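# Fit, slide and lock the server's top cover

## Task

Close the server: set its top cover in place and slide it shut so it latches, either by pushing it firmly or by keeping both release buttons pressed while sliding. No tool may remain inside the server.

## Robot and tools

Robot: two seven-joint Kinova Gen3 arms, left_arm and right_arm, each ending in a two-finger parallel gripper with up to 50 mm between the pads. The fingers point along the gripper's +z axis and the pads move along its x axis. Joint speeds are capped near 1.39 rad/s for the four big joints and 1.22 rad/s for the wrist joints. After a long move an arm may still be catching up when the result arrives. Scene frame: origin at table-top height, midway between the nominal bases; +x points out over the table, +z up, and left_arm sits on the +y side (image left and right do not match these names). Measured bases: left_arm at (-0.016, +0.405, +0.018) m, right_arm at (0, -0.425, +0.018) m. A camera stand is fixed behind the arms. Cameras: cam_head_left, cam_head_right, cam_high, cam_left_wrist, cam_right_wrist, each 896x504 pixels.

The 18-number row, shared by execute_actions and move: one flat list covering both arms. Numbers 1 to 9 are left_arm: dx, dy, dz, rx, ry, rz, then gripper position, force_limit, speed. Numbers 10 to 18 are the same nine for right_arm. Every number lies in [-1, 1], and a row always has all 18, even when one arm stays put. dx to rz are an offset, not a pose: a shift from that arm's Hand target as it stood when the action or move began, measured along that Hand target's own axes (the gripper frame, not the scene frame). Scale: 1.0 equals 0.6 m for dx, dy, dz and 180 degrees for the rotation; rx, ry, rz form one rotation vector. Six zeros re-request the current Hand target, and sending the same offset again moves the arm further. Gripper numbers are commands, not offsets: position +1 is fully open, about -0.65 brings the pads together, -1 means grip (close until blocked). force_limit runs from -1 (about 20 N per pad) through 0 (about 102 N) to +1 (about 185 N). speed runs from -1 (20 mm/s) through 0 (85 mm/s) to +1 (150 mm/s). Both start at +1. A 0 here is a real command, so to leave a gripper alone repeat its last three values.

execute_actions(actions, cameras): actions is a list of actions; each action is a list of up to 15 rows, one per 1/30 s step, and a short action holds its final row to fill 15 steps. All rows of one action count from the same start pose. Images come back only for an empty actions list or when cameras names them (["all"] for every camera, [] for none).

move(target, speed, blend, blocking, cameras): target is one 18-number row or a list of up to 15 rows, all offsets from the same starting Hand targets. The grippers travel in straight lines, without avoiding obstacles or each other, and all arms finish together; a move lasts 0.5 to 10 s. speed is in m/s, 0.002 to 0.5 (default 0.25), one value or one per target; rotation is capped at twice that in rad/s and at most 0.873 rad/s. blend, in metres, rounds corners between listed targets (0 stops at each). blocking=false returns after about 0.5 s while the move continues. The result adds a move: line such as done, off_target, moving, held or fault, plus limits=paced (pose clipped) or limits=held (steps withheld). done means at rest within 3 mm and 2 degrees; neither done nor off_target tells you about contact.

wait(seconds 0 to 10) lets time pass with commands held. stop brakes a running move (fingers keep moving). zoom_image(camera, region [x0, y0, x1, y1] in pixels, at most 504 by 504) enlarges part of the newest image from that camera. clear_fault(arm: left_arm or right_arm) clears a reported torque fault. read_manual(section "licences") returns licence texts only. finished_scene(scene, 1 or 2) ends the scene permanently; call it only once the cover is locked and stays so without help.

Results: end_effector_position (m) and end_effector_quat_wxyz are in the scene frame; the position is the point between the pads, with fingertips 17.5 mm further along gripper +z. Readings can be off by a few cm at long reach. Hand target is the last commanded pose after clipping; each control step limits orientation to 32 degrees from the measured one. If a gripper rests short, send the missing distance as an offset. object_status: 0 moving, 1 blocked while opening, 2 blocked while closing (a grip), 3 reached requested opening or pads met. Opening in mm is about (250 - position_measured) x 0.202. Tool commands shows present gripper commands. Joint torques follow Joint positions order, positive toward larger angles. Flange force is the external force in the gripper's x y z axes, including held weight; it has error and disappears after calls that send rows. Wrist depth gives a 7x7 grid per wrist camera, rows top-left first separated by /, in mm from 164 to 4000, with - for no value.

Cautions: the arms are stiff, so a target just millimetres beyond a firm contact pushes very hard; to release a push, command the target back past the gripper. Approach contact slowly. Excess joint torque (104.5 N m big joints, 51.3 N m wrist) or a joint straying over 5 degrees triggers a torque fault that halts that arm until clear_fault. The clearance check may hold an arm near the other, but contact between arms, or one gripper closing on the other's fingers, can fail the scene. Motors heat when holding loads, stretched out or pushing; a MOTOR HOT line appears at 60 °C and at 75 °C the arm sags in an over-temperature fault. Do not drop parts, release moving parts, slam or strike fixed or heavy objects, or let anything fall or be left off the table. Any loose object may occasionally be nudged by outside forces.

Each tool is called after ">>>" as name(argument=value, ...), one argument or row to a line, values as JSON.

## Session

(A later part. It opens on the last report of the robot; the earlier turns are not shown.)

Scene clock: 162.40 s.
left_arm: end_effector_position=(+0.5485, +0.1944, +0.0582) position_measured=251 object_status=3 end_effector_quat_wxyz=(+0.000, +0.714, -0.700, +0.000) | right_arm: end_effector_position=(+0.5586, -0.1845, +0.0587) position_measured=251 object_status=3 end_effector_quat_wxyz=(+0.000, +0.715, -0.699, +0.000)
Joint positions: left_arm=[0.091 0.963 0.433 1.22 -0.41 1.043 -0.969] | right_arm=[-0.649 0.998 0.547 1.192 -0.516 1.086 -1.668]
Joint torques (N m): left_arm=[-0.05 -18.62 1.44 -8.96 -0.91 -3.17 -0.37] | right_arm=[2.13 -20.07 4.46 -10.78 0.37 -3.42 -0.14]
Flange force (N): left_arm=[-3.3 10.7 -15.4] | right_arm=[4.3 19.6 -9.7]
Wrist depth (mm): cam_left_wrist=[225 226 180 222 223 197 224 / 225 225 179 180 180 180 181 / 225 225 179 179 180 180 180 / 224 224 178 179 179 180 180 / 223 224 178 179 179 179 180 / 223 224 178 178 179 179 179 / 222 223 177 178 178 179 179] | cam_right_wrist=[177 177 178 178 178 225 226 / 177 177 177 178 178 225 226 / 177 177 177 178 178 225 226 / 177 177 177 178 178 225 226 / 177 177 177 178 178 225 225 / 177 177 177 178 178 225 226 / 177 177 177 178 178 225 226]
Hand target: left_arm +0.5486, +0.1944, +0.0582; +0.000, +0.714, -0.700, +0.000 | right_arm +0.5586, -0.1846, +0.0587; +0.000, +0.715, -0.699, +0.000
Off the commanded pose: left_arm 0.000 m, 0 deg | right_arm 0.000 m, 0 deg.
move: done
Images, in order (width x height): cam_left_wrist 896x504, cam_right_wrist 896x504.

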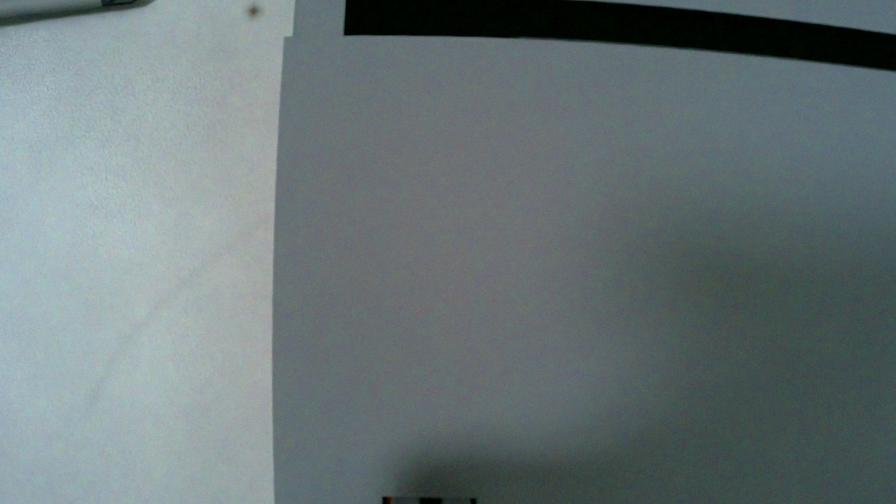

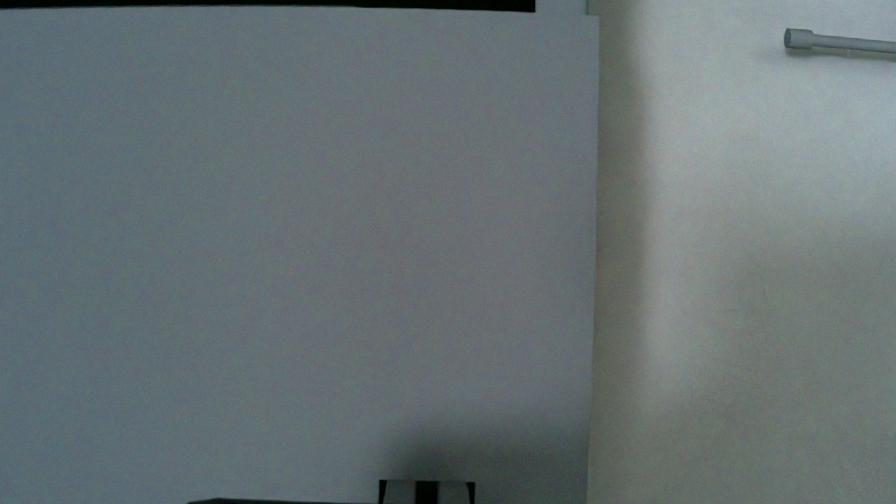

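>>> move(
  target=[0,-0.0033,0,0,0,0,-0.66,-0.8,0,0,-0.0033,0,0,0,0,-0.66,-0.8,0],
  speed=0.015,
  cameras=["cam_left_wrist", "cam_right_wrist"],
)

>>> zoom_image(
  camera="cam_left_wrist",
  region=[620, 0, 796, 99],
)

>>> zoom_image(
  camera="cam_right_wrist",
  region=[0, 0, 176, 99],
)

Scene clock: 163.30 s.
left_arm: end_effector_position=(+0.5505, +0.1945, +0.0582) position_measured=251 object_status=3 end_effector_quat_wxyz=(+0.000, +0.714, -0.700, +0.000) | right_arm: end_effector_position=(+0.5606, -0.1845, +0.0587) position_measured=251 object_status=3 end_effector_quat_wxyz=(+0.000, +0.715, -0.699, +0.000)
Joint positions: left_arm=[0.091 0.967 0.434 1.211 -0.41 1.048 -0.972] | right_arm=[-0.646 1.002 0.547 1.183 -0.516 1.09 -1.669]
Joint torques (N m): left_arm=[-0.63 -18.79 0.86 -8.99 -1.16 -3.08 -0.33] | right_arm=[1.83 -20.59 4.25 -10.54 0.33 -2.94 -0.15]
Flange force (N): left_arm=[-2.3 10.7 -15.3] | right_arm=[4.3 18.3 -8.4]
Wrist depth (mm): cam_left_wrist=[225 226 180 181 181 181 224 / 225 225 179 180 180 181 181 / 224 225 179 179 180 180 180 / 224 224 179 179 179 180 180 / 223 224 178 179 179 179 180 / 223 224 178 178 178 179 179 / 222 223 178 178 178 179 179] | cam_right_wrist=[177 177 177 178 178 225 225 / 176 177 178 178 178 226 225 / 177 177 178 178 178 226 226 / 177 177 177 178 178 225 226 / 177 177 177 178 178 225 225 / 177 177 177 178 178 225 225 / 176 177 177 178 178 225 225]
Hand target: left_arm +0.5505, +0.1945, +0.0582; +0.000, +0.714, -0.700, +0.000 | right_arm +0.5606, -0.1845, +0.0587; +0.000, +0.715, -0.699, +0.000
Off the commanded pose: left_arm 0.000 m, 0 deg | right_arm 0.000 m, 0 deg.
move: done
Images, in order (width x height): cam_left_wrist 896x504, cam_right_wrist 896x504.

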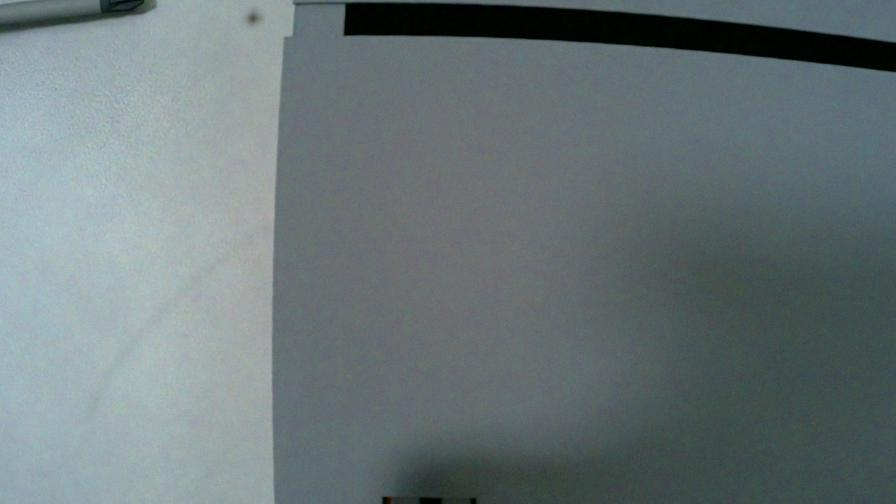

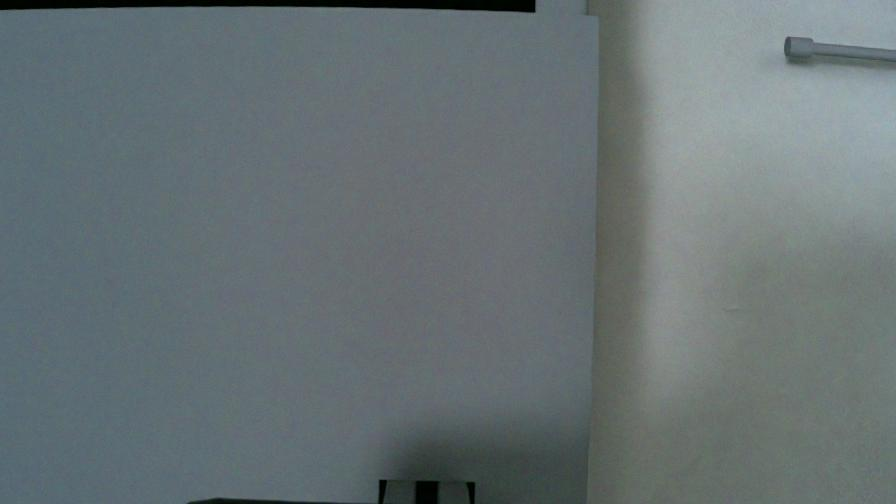

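Scaled by 2.864 from the camera's 896x504 image, which has a finer 1280x720 frame.

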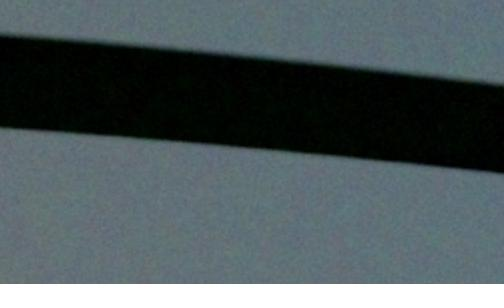

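Scaled by 2.864 from the camera's 896x504 image, which has a finer 1280x720 frame.

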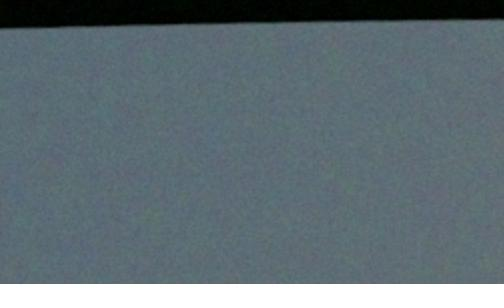

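>>> move(
  target=[0,-0.005,0,0,0,0,-0.66,-0.8,0,0,-0.005,0,0,0,0,-0.66,-0.8,0],
  speed=0.015,
  cameras=["cam_left_wrist","cam_right_wrist"],
)

Scene clock: 164.80 s.
left_arm: end_effector_position=(+0.5535, +0.1945, +0.0582) position_measured=251 object_status=3 end_effector_quat_wxyz=(+0.000, +0.714, -0.700, +0.000) | right_arm: end_effector_position=(+0.5636, -0.1845, +0.0587) position_measured=251 object_status=3 end_effector_quat_wxyz=(+0.000, +0.715, -0.699, +0.000)
Joint positions: left_arm=[0.092 0.973 0.434 1.197 -0.411 1.055 -0.976] | right_arm=[-0.642 1.008 0.547 1.169 -0.516 1.098 -1.67]
Joint torques (N m): left_arm=[-0.52 -18.75 0.93 -8.94 -1.14 -3.07 -0.33] | right_arm=[1.73 -20.55 4.06 -10.58 0.26 -2.97 -0.16]
Flange force (N): left_arm=[-2.6 10.7 -15.5] | right_arm=[4.7 18.7 -8.7]
Wrist depth (mm): cam_left_wrist=[225 226 180 180 181 181 182 / 225 226 179 180 180 180 181 / 224 225 179 179 180 180 180 / 224 224 179 179 179 180 180 / 223 223 178 179 179 179 179 / 223 223 178 179 179 179 179 / 222 222 177 178 178 179 179] | cam_right_wrist=[177 177 178 178 178 225 226 / 177 177 177 178 178 225 226 / 177 177 178 178 178 225 226 / 177 177 177 178 178 225 226 / 177 177 177 178 178 225 226 / 177 177 177 178 178 225 225 / 176 177 177 178 178 225 226]
Hand target: left_arm +0.5535, +0.1945, +0.0582; +0.000, +0.714, -0.700, +0.000 | right_arm +0.5636, -0.1845, +0.0587; +0.000, +0.715, -0.699, +0.000
Off the commanded pose: left_arm 0.000 m, 0 deg | right_arm 0.000 m, 0 deg.
move: done
Images, in order (width x height): cam_left_wrist 896x504, cam_right_wrist 896x504.

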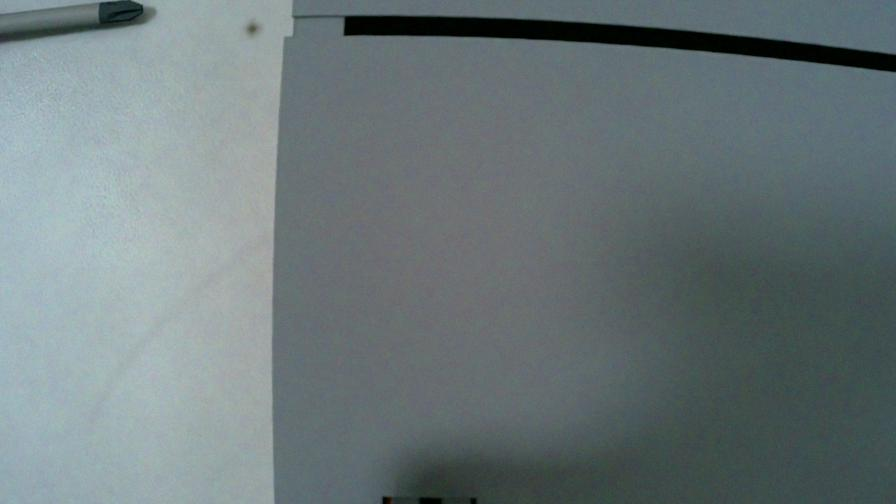

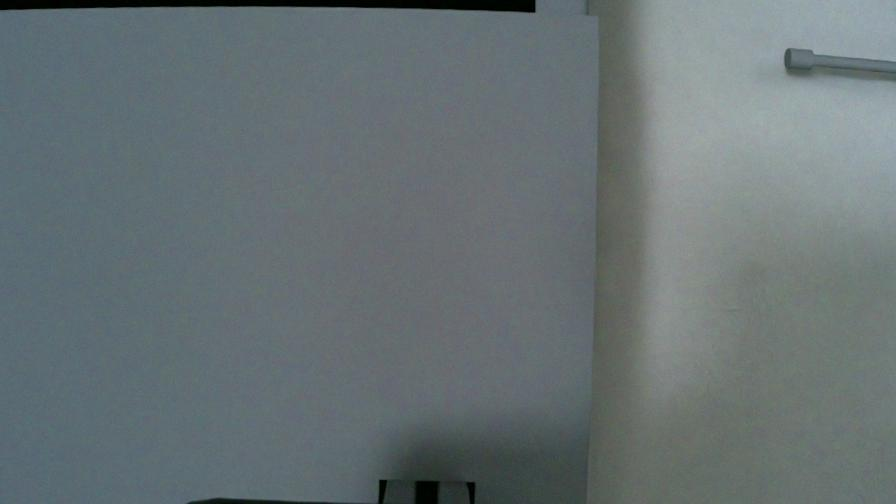

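>>> move(
  target=[0,-0.005,0,0,0,0,-0.66,-0.8,0,0,-0.005,0,0,0,0,-0.66,-0.8,0],
  speed=0.015,
  cameras=["cam_left_wrist","cam_right_wrist"],
)

Scene clock: 165.60 s.
left_arm: end_effector_position=(+0.5565, +0.1946, +0.0582) position_measured=251 object_status=3 end_effector_quat_wxyz=(+0.000, +0.714, -0.700, +0.000) | right_arm: end_effector_position=(+0.5666, -0.1844, +0.0587) position_measured=251 object_status=3 end_effector_quat_wxyz=(+0.000, +0.715, -0.699, +0.000)
Joint positions: left_arm=[0.092 0.979 0.434 1.183 -0.411 1.063 -0.98] | right_arm=[-0.637 1.014 0.547 1.155 -0.516 1.105 -1.672]
Joint torques (N m): left_arm=[-0.54 -18.68 0.93 -8.85 -1.12 -3.04 -0.35] | right_arm=[1.68 -20.6 3.96 -10.65 0.21 -3.05 -0.13]
Flange force (N): left_arm=[-2.5 10.7 -15.6] | right_arm=[4.8 18.9 -8.9]
Wrist depth (mm): cam_left_wrist=[225 226 180 180 180 181 181 / 225 225 179 180 180 180 181 / 224 225 179 180 179 180 181 / 224 224 179 179 179 180 180 / 223 223 178 179 179 179 179 / 223 223 178 178 179 179 179 / 222 223 177 178 178 179 179] | cam_right_wrist=[177 177 177 178 178 225 225 / 177 177 177 178 178 225 226 / 177 177 177 178 178 225 226 / 177 177 177 178 178 225 226 / 177 177 178 178 178 225 226 / 177 177 177 178 178 225 225 / 177 177 177 178 178 225 225]
Hand target: left_arm +0.5565, +0.1946, +0.0582; +0.000, +0.714, -0.700, +0.000 | right_arm +0.5666, -0.1844, +0.0587; +0.000, +0.715, -0.699, +0.000
Off the commanded pose: left_arm 0.000 m, 0 deg | right_arm 0.000 m, 0 deg.
move: done
Images, in order (width x height): cam_left_wrist 896x504, cam_right_wrist 896x504.

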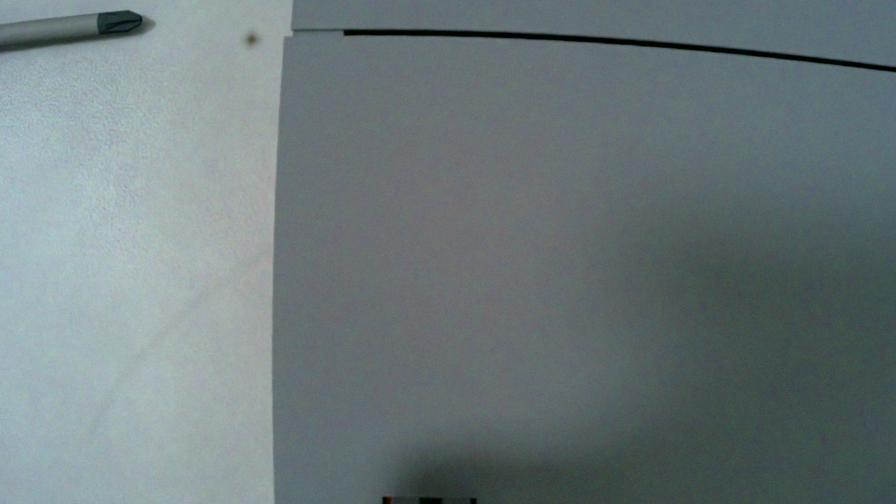

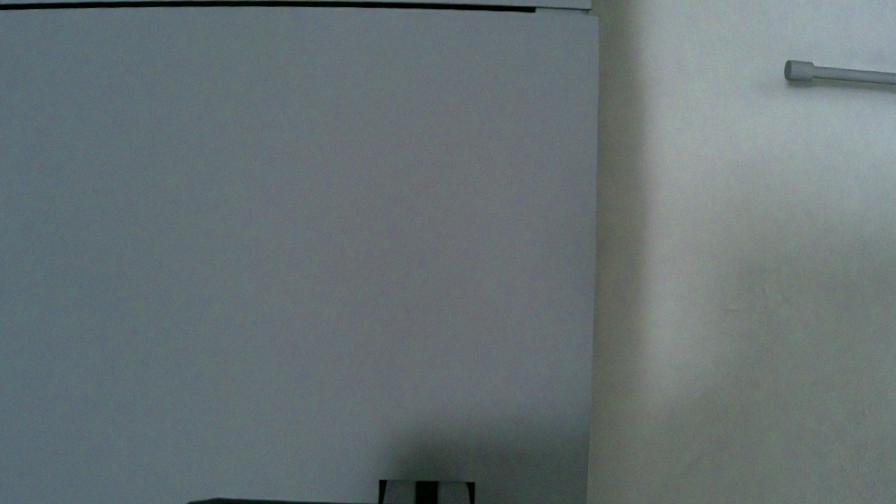

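>>> move(
  target=[0,-0.0022,0,0,0,0,-0.66,-0.8,0,0,-0.0022,0,0,0,0,-0.66,-0.8,0],
  speed=0.01,
  cameras=["cam_left_wrist","cam_right_wrist"],
)

Scene clock: 166.77 s.
left_arm: end_effector_position=(+0.5578, +0.1946, +0.0582) position_measured=251 object_status=3 end_effector_quat_wxyz=(+0.000, +0.714, -0.700, +0.000) | right_arm: end_effector_position=(+0.5679, -0.1844, +0.0587) position_measured=251 object_status=3 end_effector_quat_wxyz=(+0.000, +0.715, -0.699, +0.000)
Joint positions: left_arm=[0.092 0.982 0.434 1.177 -0.411 1.066 -0.982] | right_arm=[-0.635 1.017 0.547 1.148 -0.516 1.108 -1.672]
Joint torques (N m): left_arm=[-0.61 -18.67 0.86 -9.05 -1.21 -3.17 -0.37] | right_arm=[1.68 -20.54 3.94 -10.59 0.2 -3.09 -0.12]
Flange force (N): left_arm=[-2.6 11.5 -15.8] | right_arm=[4.7 18.8 -9.2]
Wrist depth (mm): cam_left_wrist=[225 226 180 180 181 181 181 / 224 226 179 179 180 180 181 / 225 224 179 179 180 180 180 / 224 224 179 179 179 180 180 / 223 224 178 178 179 180 180 / 223 223 178 178 178 179 179 / 222 223 177 178 178 178 179] | cam_right_wrist=[177 177 177 178 178 225 225 / 177 177 177 178 178 225 226 / 177 177 178 178 178 225 226 / 177 177 177 178 178 225 226 / 177 177 177 178 178 225 226 / 176 177 178 178 178 225 226 / 177 177 177 178 178 225 226]
Hand target: left_arm +0.5579, +0.1946, +0.0582; +0.000, +0.714, -0.700, +0.000 | right_arm +0.5679, -0.1844, +0.0587; +0.000, +0.715, -0.699, +0.000
Off the commanded pose: left_arm 0.000 m, 0 deg | right_arm 0.000 m, 0 deg.
move: done
Images, in order (width x height): cam_left_wrist 896x504, cam_right_wrist 896x504.

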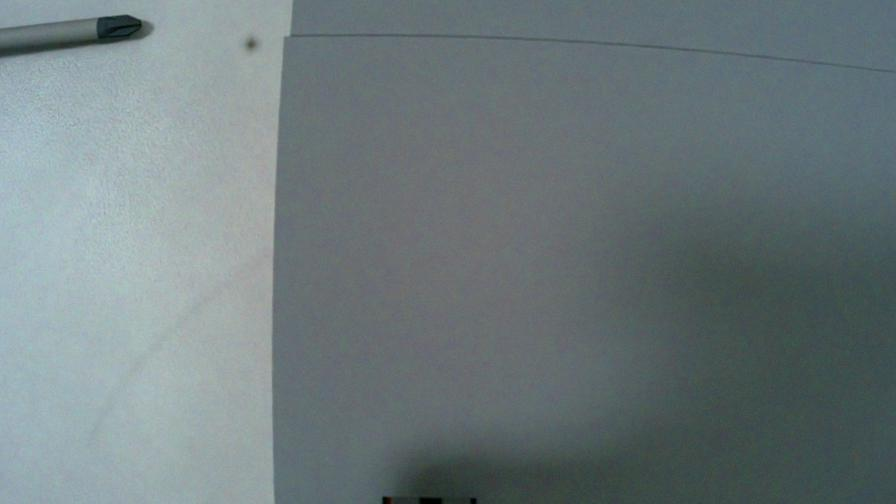

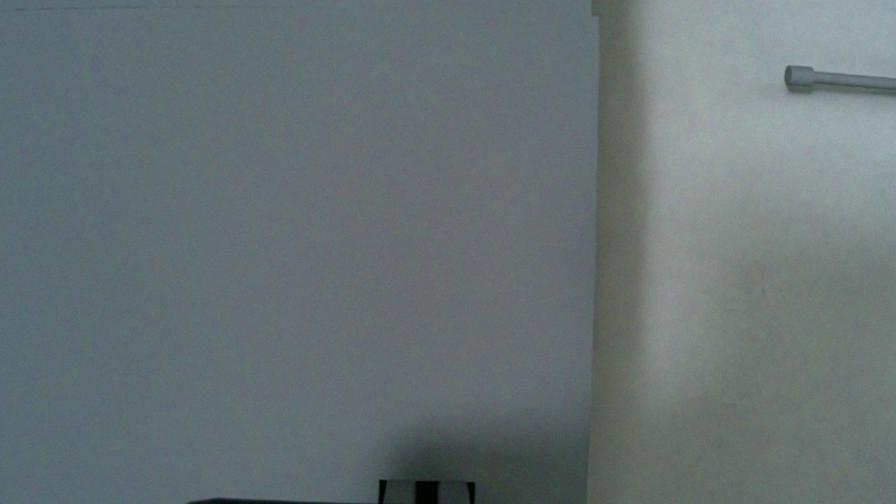

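>>> move(
  target=[0,-0.0013,0,0,0,0,-0.66,-0.8,0,0,-0.0013,0,0,0,0,-0.66,-0.8,0],
  speed=0.008,
  cameras=["cam_left_wrist","cam_right_wrist"],
)

Scene clock: 167.57 s.
left_arm: end_effector_position=(+0.5586, +0.1946, +0.0582) position_measured=251 object_status=3 end_effector_quat_wxyz=(+0.000, +0.714, -0.700, +0.000) | right_arm: end_effector_position=(+0.5687, -0.1844, +0.0587) position_measured=251 object_status=3 end_effector_quat_wxyz=(+0.000, +0.715, -0.699, +0.000)
Joint positions: left_arm=[0.092 0.983 0.434 1.173 -0.411 1.068 -0.983] | right_arm=[-0.634 1.018 0.547 1.144 -0.516 1.11 -1.673]
Joint torques (N m): left_arm=[-0.99 -19.17 0.62 -10.56 -1.63 -4.2 -0.4] | right_arm=[2.31 -20.17 4.57 -12.04 0.18 -4.63 -0.09]
Flange force (N): left_arm=[-3.2 15.0 -16.4] | right_arm=[5.5 23.7 -11.4]
Wrist depth (mm): cam_left_wrist=[225 226 179 180 180 181 181 / 225 225 179 179 180 180 181 / 224 225 179 179 180 180 180 / 223 224 179 179 179 180 180 / 223 224 178 179 179 179 179 / 222 223 178 178 178 179 179 / 222 223 177 178 178 179 179] | cam_right_wrist=[177 177 177 178 178 225 225 / 177 177 177 178 178 225 225 / 177 177 178 178 178 225 225 / 177 177 177 178 178 225 225 / 177 177 177 178 178 225 226 / 177 177 178 178 178 225 225 / 176 177 177 178 178 225 225]
Hand target: left_arm +0.5586, +0.1946, +0.0582; +0.000, +0.714, -0.700, +0.000 | right_arm +0.5687, -0.1843, +0.0587; +0.000, +0.715, -0.699, +0.000
Off the commanded pose: left_arm 0.000 m, 0 deg | right_arm 0.000 m, 0 deg.
move: done
Images, in order (width x height): cam_left_wrist 896x504, cam_right_wrist 896x504.

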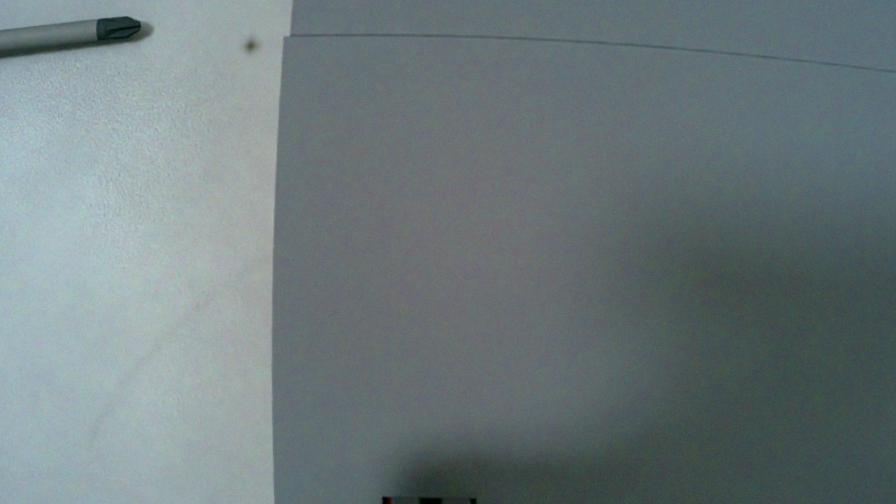

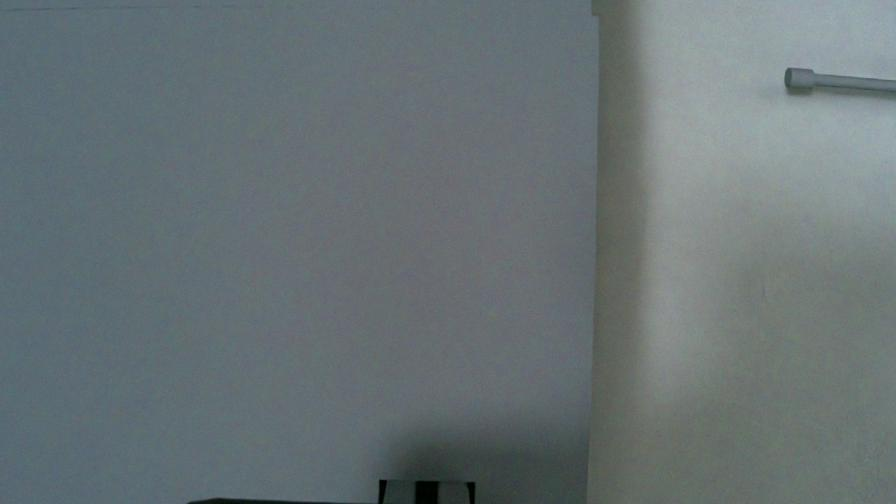

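>>> move(
  target=[
    [0,0,-0.0117,0,0,0,-0.66,-0.8,0,0,0,-0.0117,0,0,0,-0.66,-0.8,0],
    [0,0.003,-0.0117,0,0,0,-0.66,-0.8,0,0,0.003,-0.0117,0,0,0,-0.66,-0.8,0],
    [0,0.003,-0.1,0,0,0,-0.66,-0.8,0,0,0.003,-0.1,0,0,0,-0.66,-0.8,0],
  ],
  speed=[0.03,0.03,0.12],
  cameras=["all"],
)

Scene clock: 169.47 s.
left_arm: end_effector_position=(+0.5568, +0.1946, +0.1182) position_measured=251 object_status=3 end_effector_quat_wxyz=(+0.000, +0.714, -0.700, +0.000) | right_arm: end_effector_position=(+0.5669, -0.1843, +0.1187) position_measured=251 object_status=3 end_effector_quat_wxyz=(+0.000, +0.715, -0.699, +0.000)
Joint positions: left_arm=[0.087 0.908 0.458 1.124 -0.385 1.189 -1.002] | right_arm=[-0.64 0.945 0.575 1.094 -0.485 1.229 -1.698]
Joint torques (N m): left_arm=[0.51 -24.18 2.88 -8.51 0.04 -0.26 -0.29] | right_arm=[0.29 -26.01 3.86 -9.95 0.36 0.37 -0.23]
Flange force (N): left_arm=[-1.1 2.2 -1.5] | right_arm=[3.1 8.1 5.3]
Wrist depth (mm): cam_left_wrist=[284 285 285 240 240 241 241 / 284 285 239 239 239 240 241 / 283 284 239 239 239 240 240 / 283 283 238 239 239 239 240 / 282 283 237 238 238 239 239 / 282 282 237 238 238 238 239 / 281 281 237 237 238 237 238] | cam_right_wrist=[236 236 237 238 285 285 287 / 236 236 237 237 285 285 286 / 236 237 237 238 285 285 286 / 236 236 237 238 285 285 286 / 236 236 237 237 285 285 286 / 236 236 237 237 284 285 286 / 236 236 237 237 284 285 285]
Hand target: left_arm +0.5568, +0.1946, +0.1182; +0.000, +0.714, -0.700, +0.000 | right_arm +0.5669, -0.1843, +0.1187; +0.000, +0.715, -0.699, +0.000
Off the commanded pose: left_arm 0.000 m, 0 deg | right_arm 0.000 m, 0 deg.
move: done

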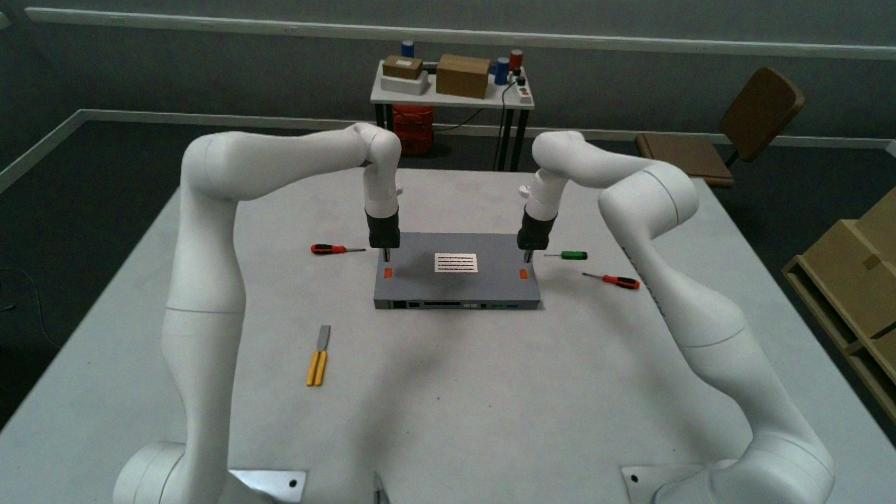

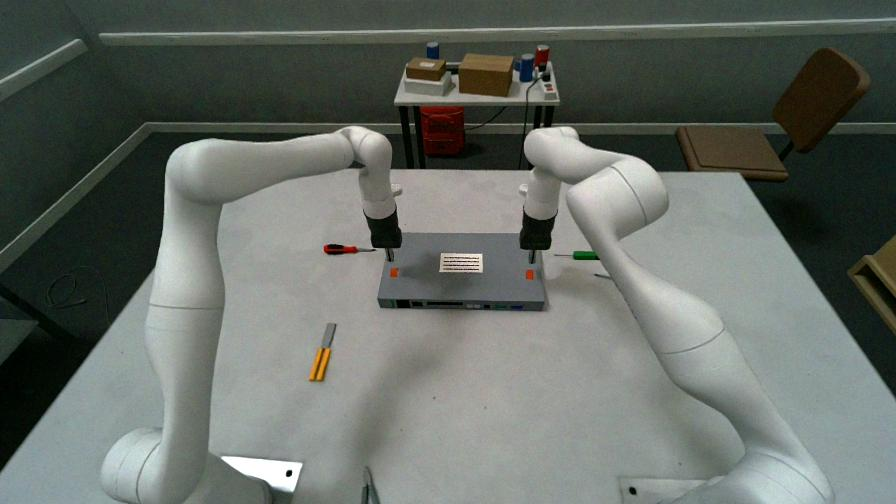

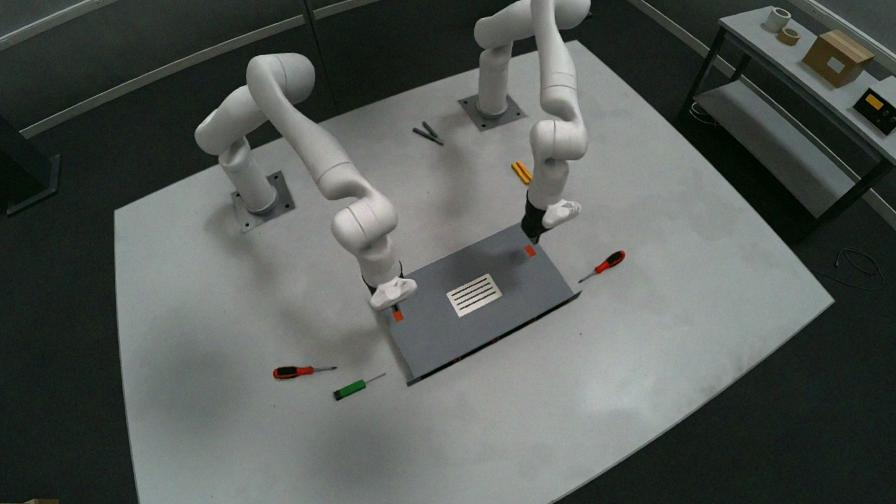

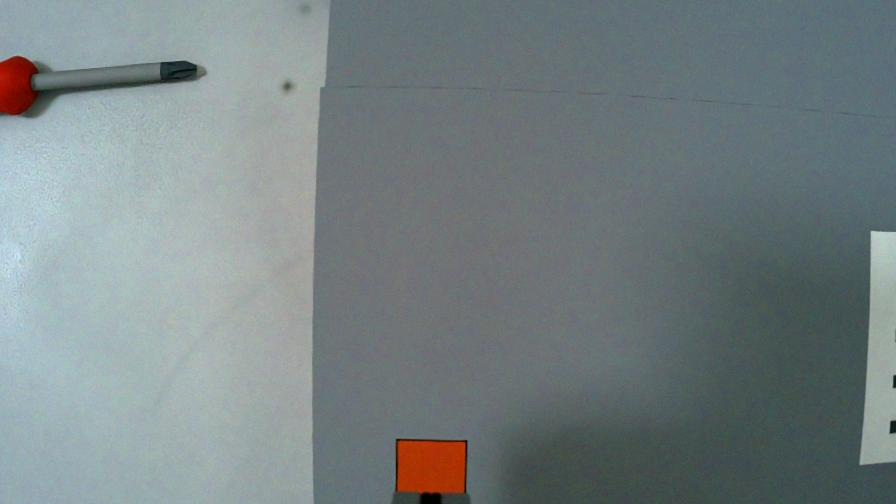

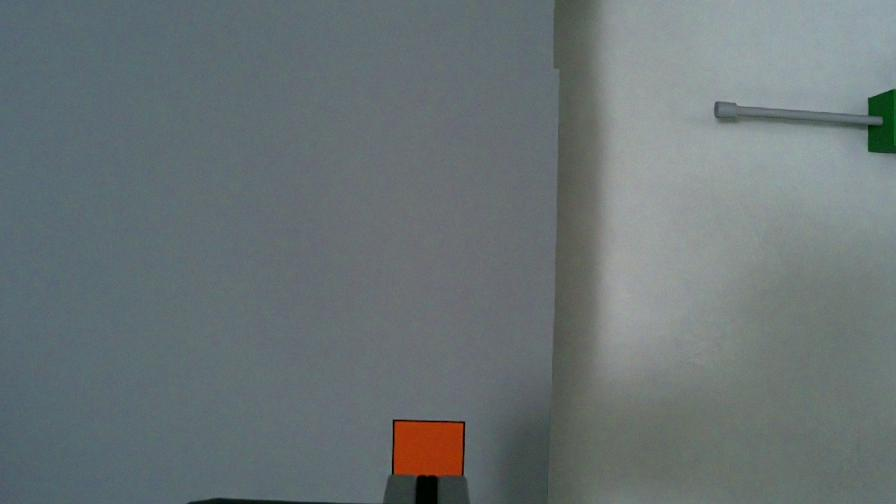

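>>> zoom_image(
  camera="cam_left_wrist",
  region=[300, 60, 500, 172],
)

>>> zoom_image(
  camera="cam_left_wrist",
  region=[350, 404, 530, 504],
)

>>> zoom_image(
  camera="cam_right_wrist",
  region=[340, 404, 520, 504],
)

>>> zoom_image(
  camera="cam_right_wrist",
  region=[440, 20, 640, 132],
)

Scaled by 2.520 from the camera's 896x504 image, which has a finer 1280x720 frame.

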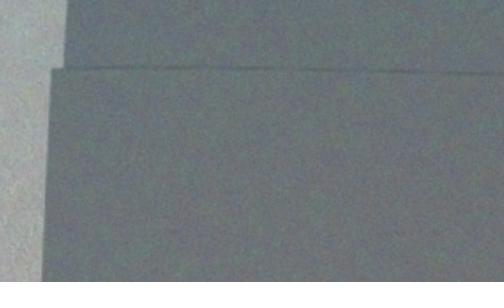

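Scaled by 2.800 from the camera's 896x504 image, which has a finer 1280x720 frame.

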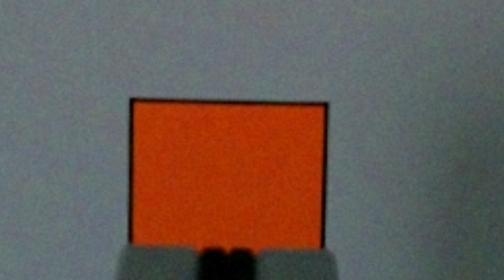

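Scaled by 2.800 from the camera's 896x504 image, which has a finer 1280x720 frame.

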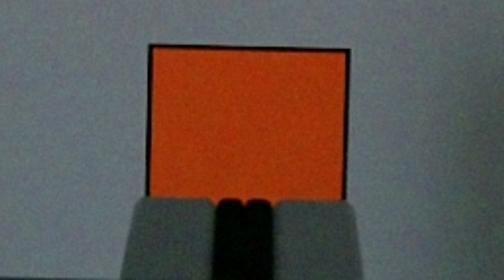

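Scaled by 2.520 from the camera's 896x504 image, which has a finer 1280x720 frame.

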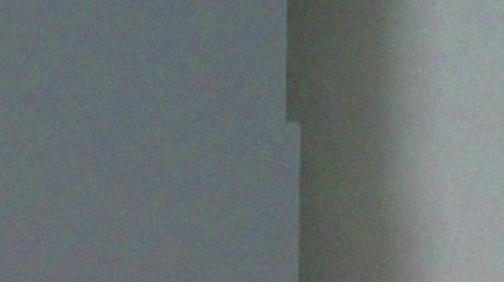

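>>> finished_scene(
  scene=1,
)

The scene is finished: the task was done.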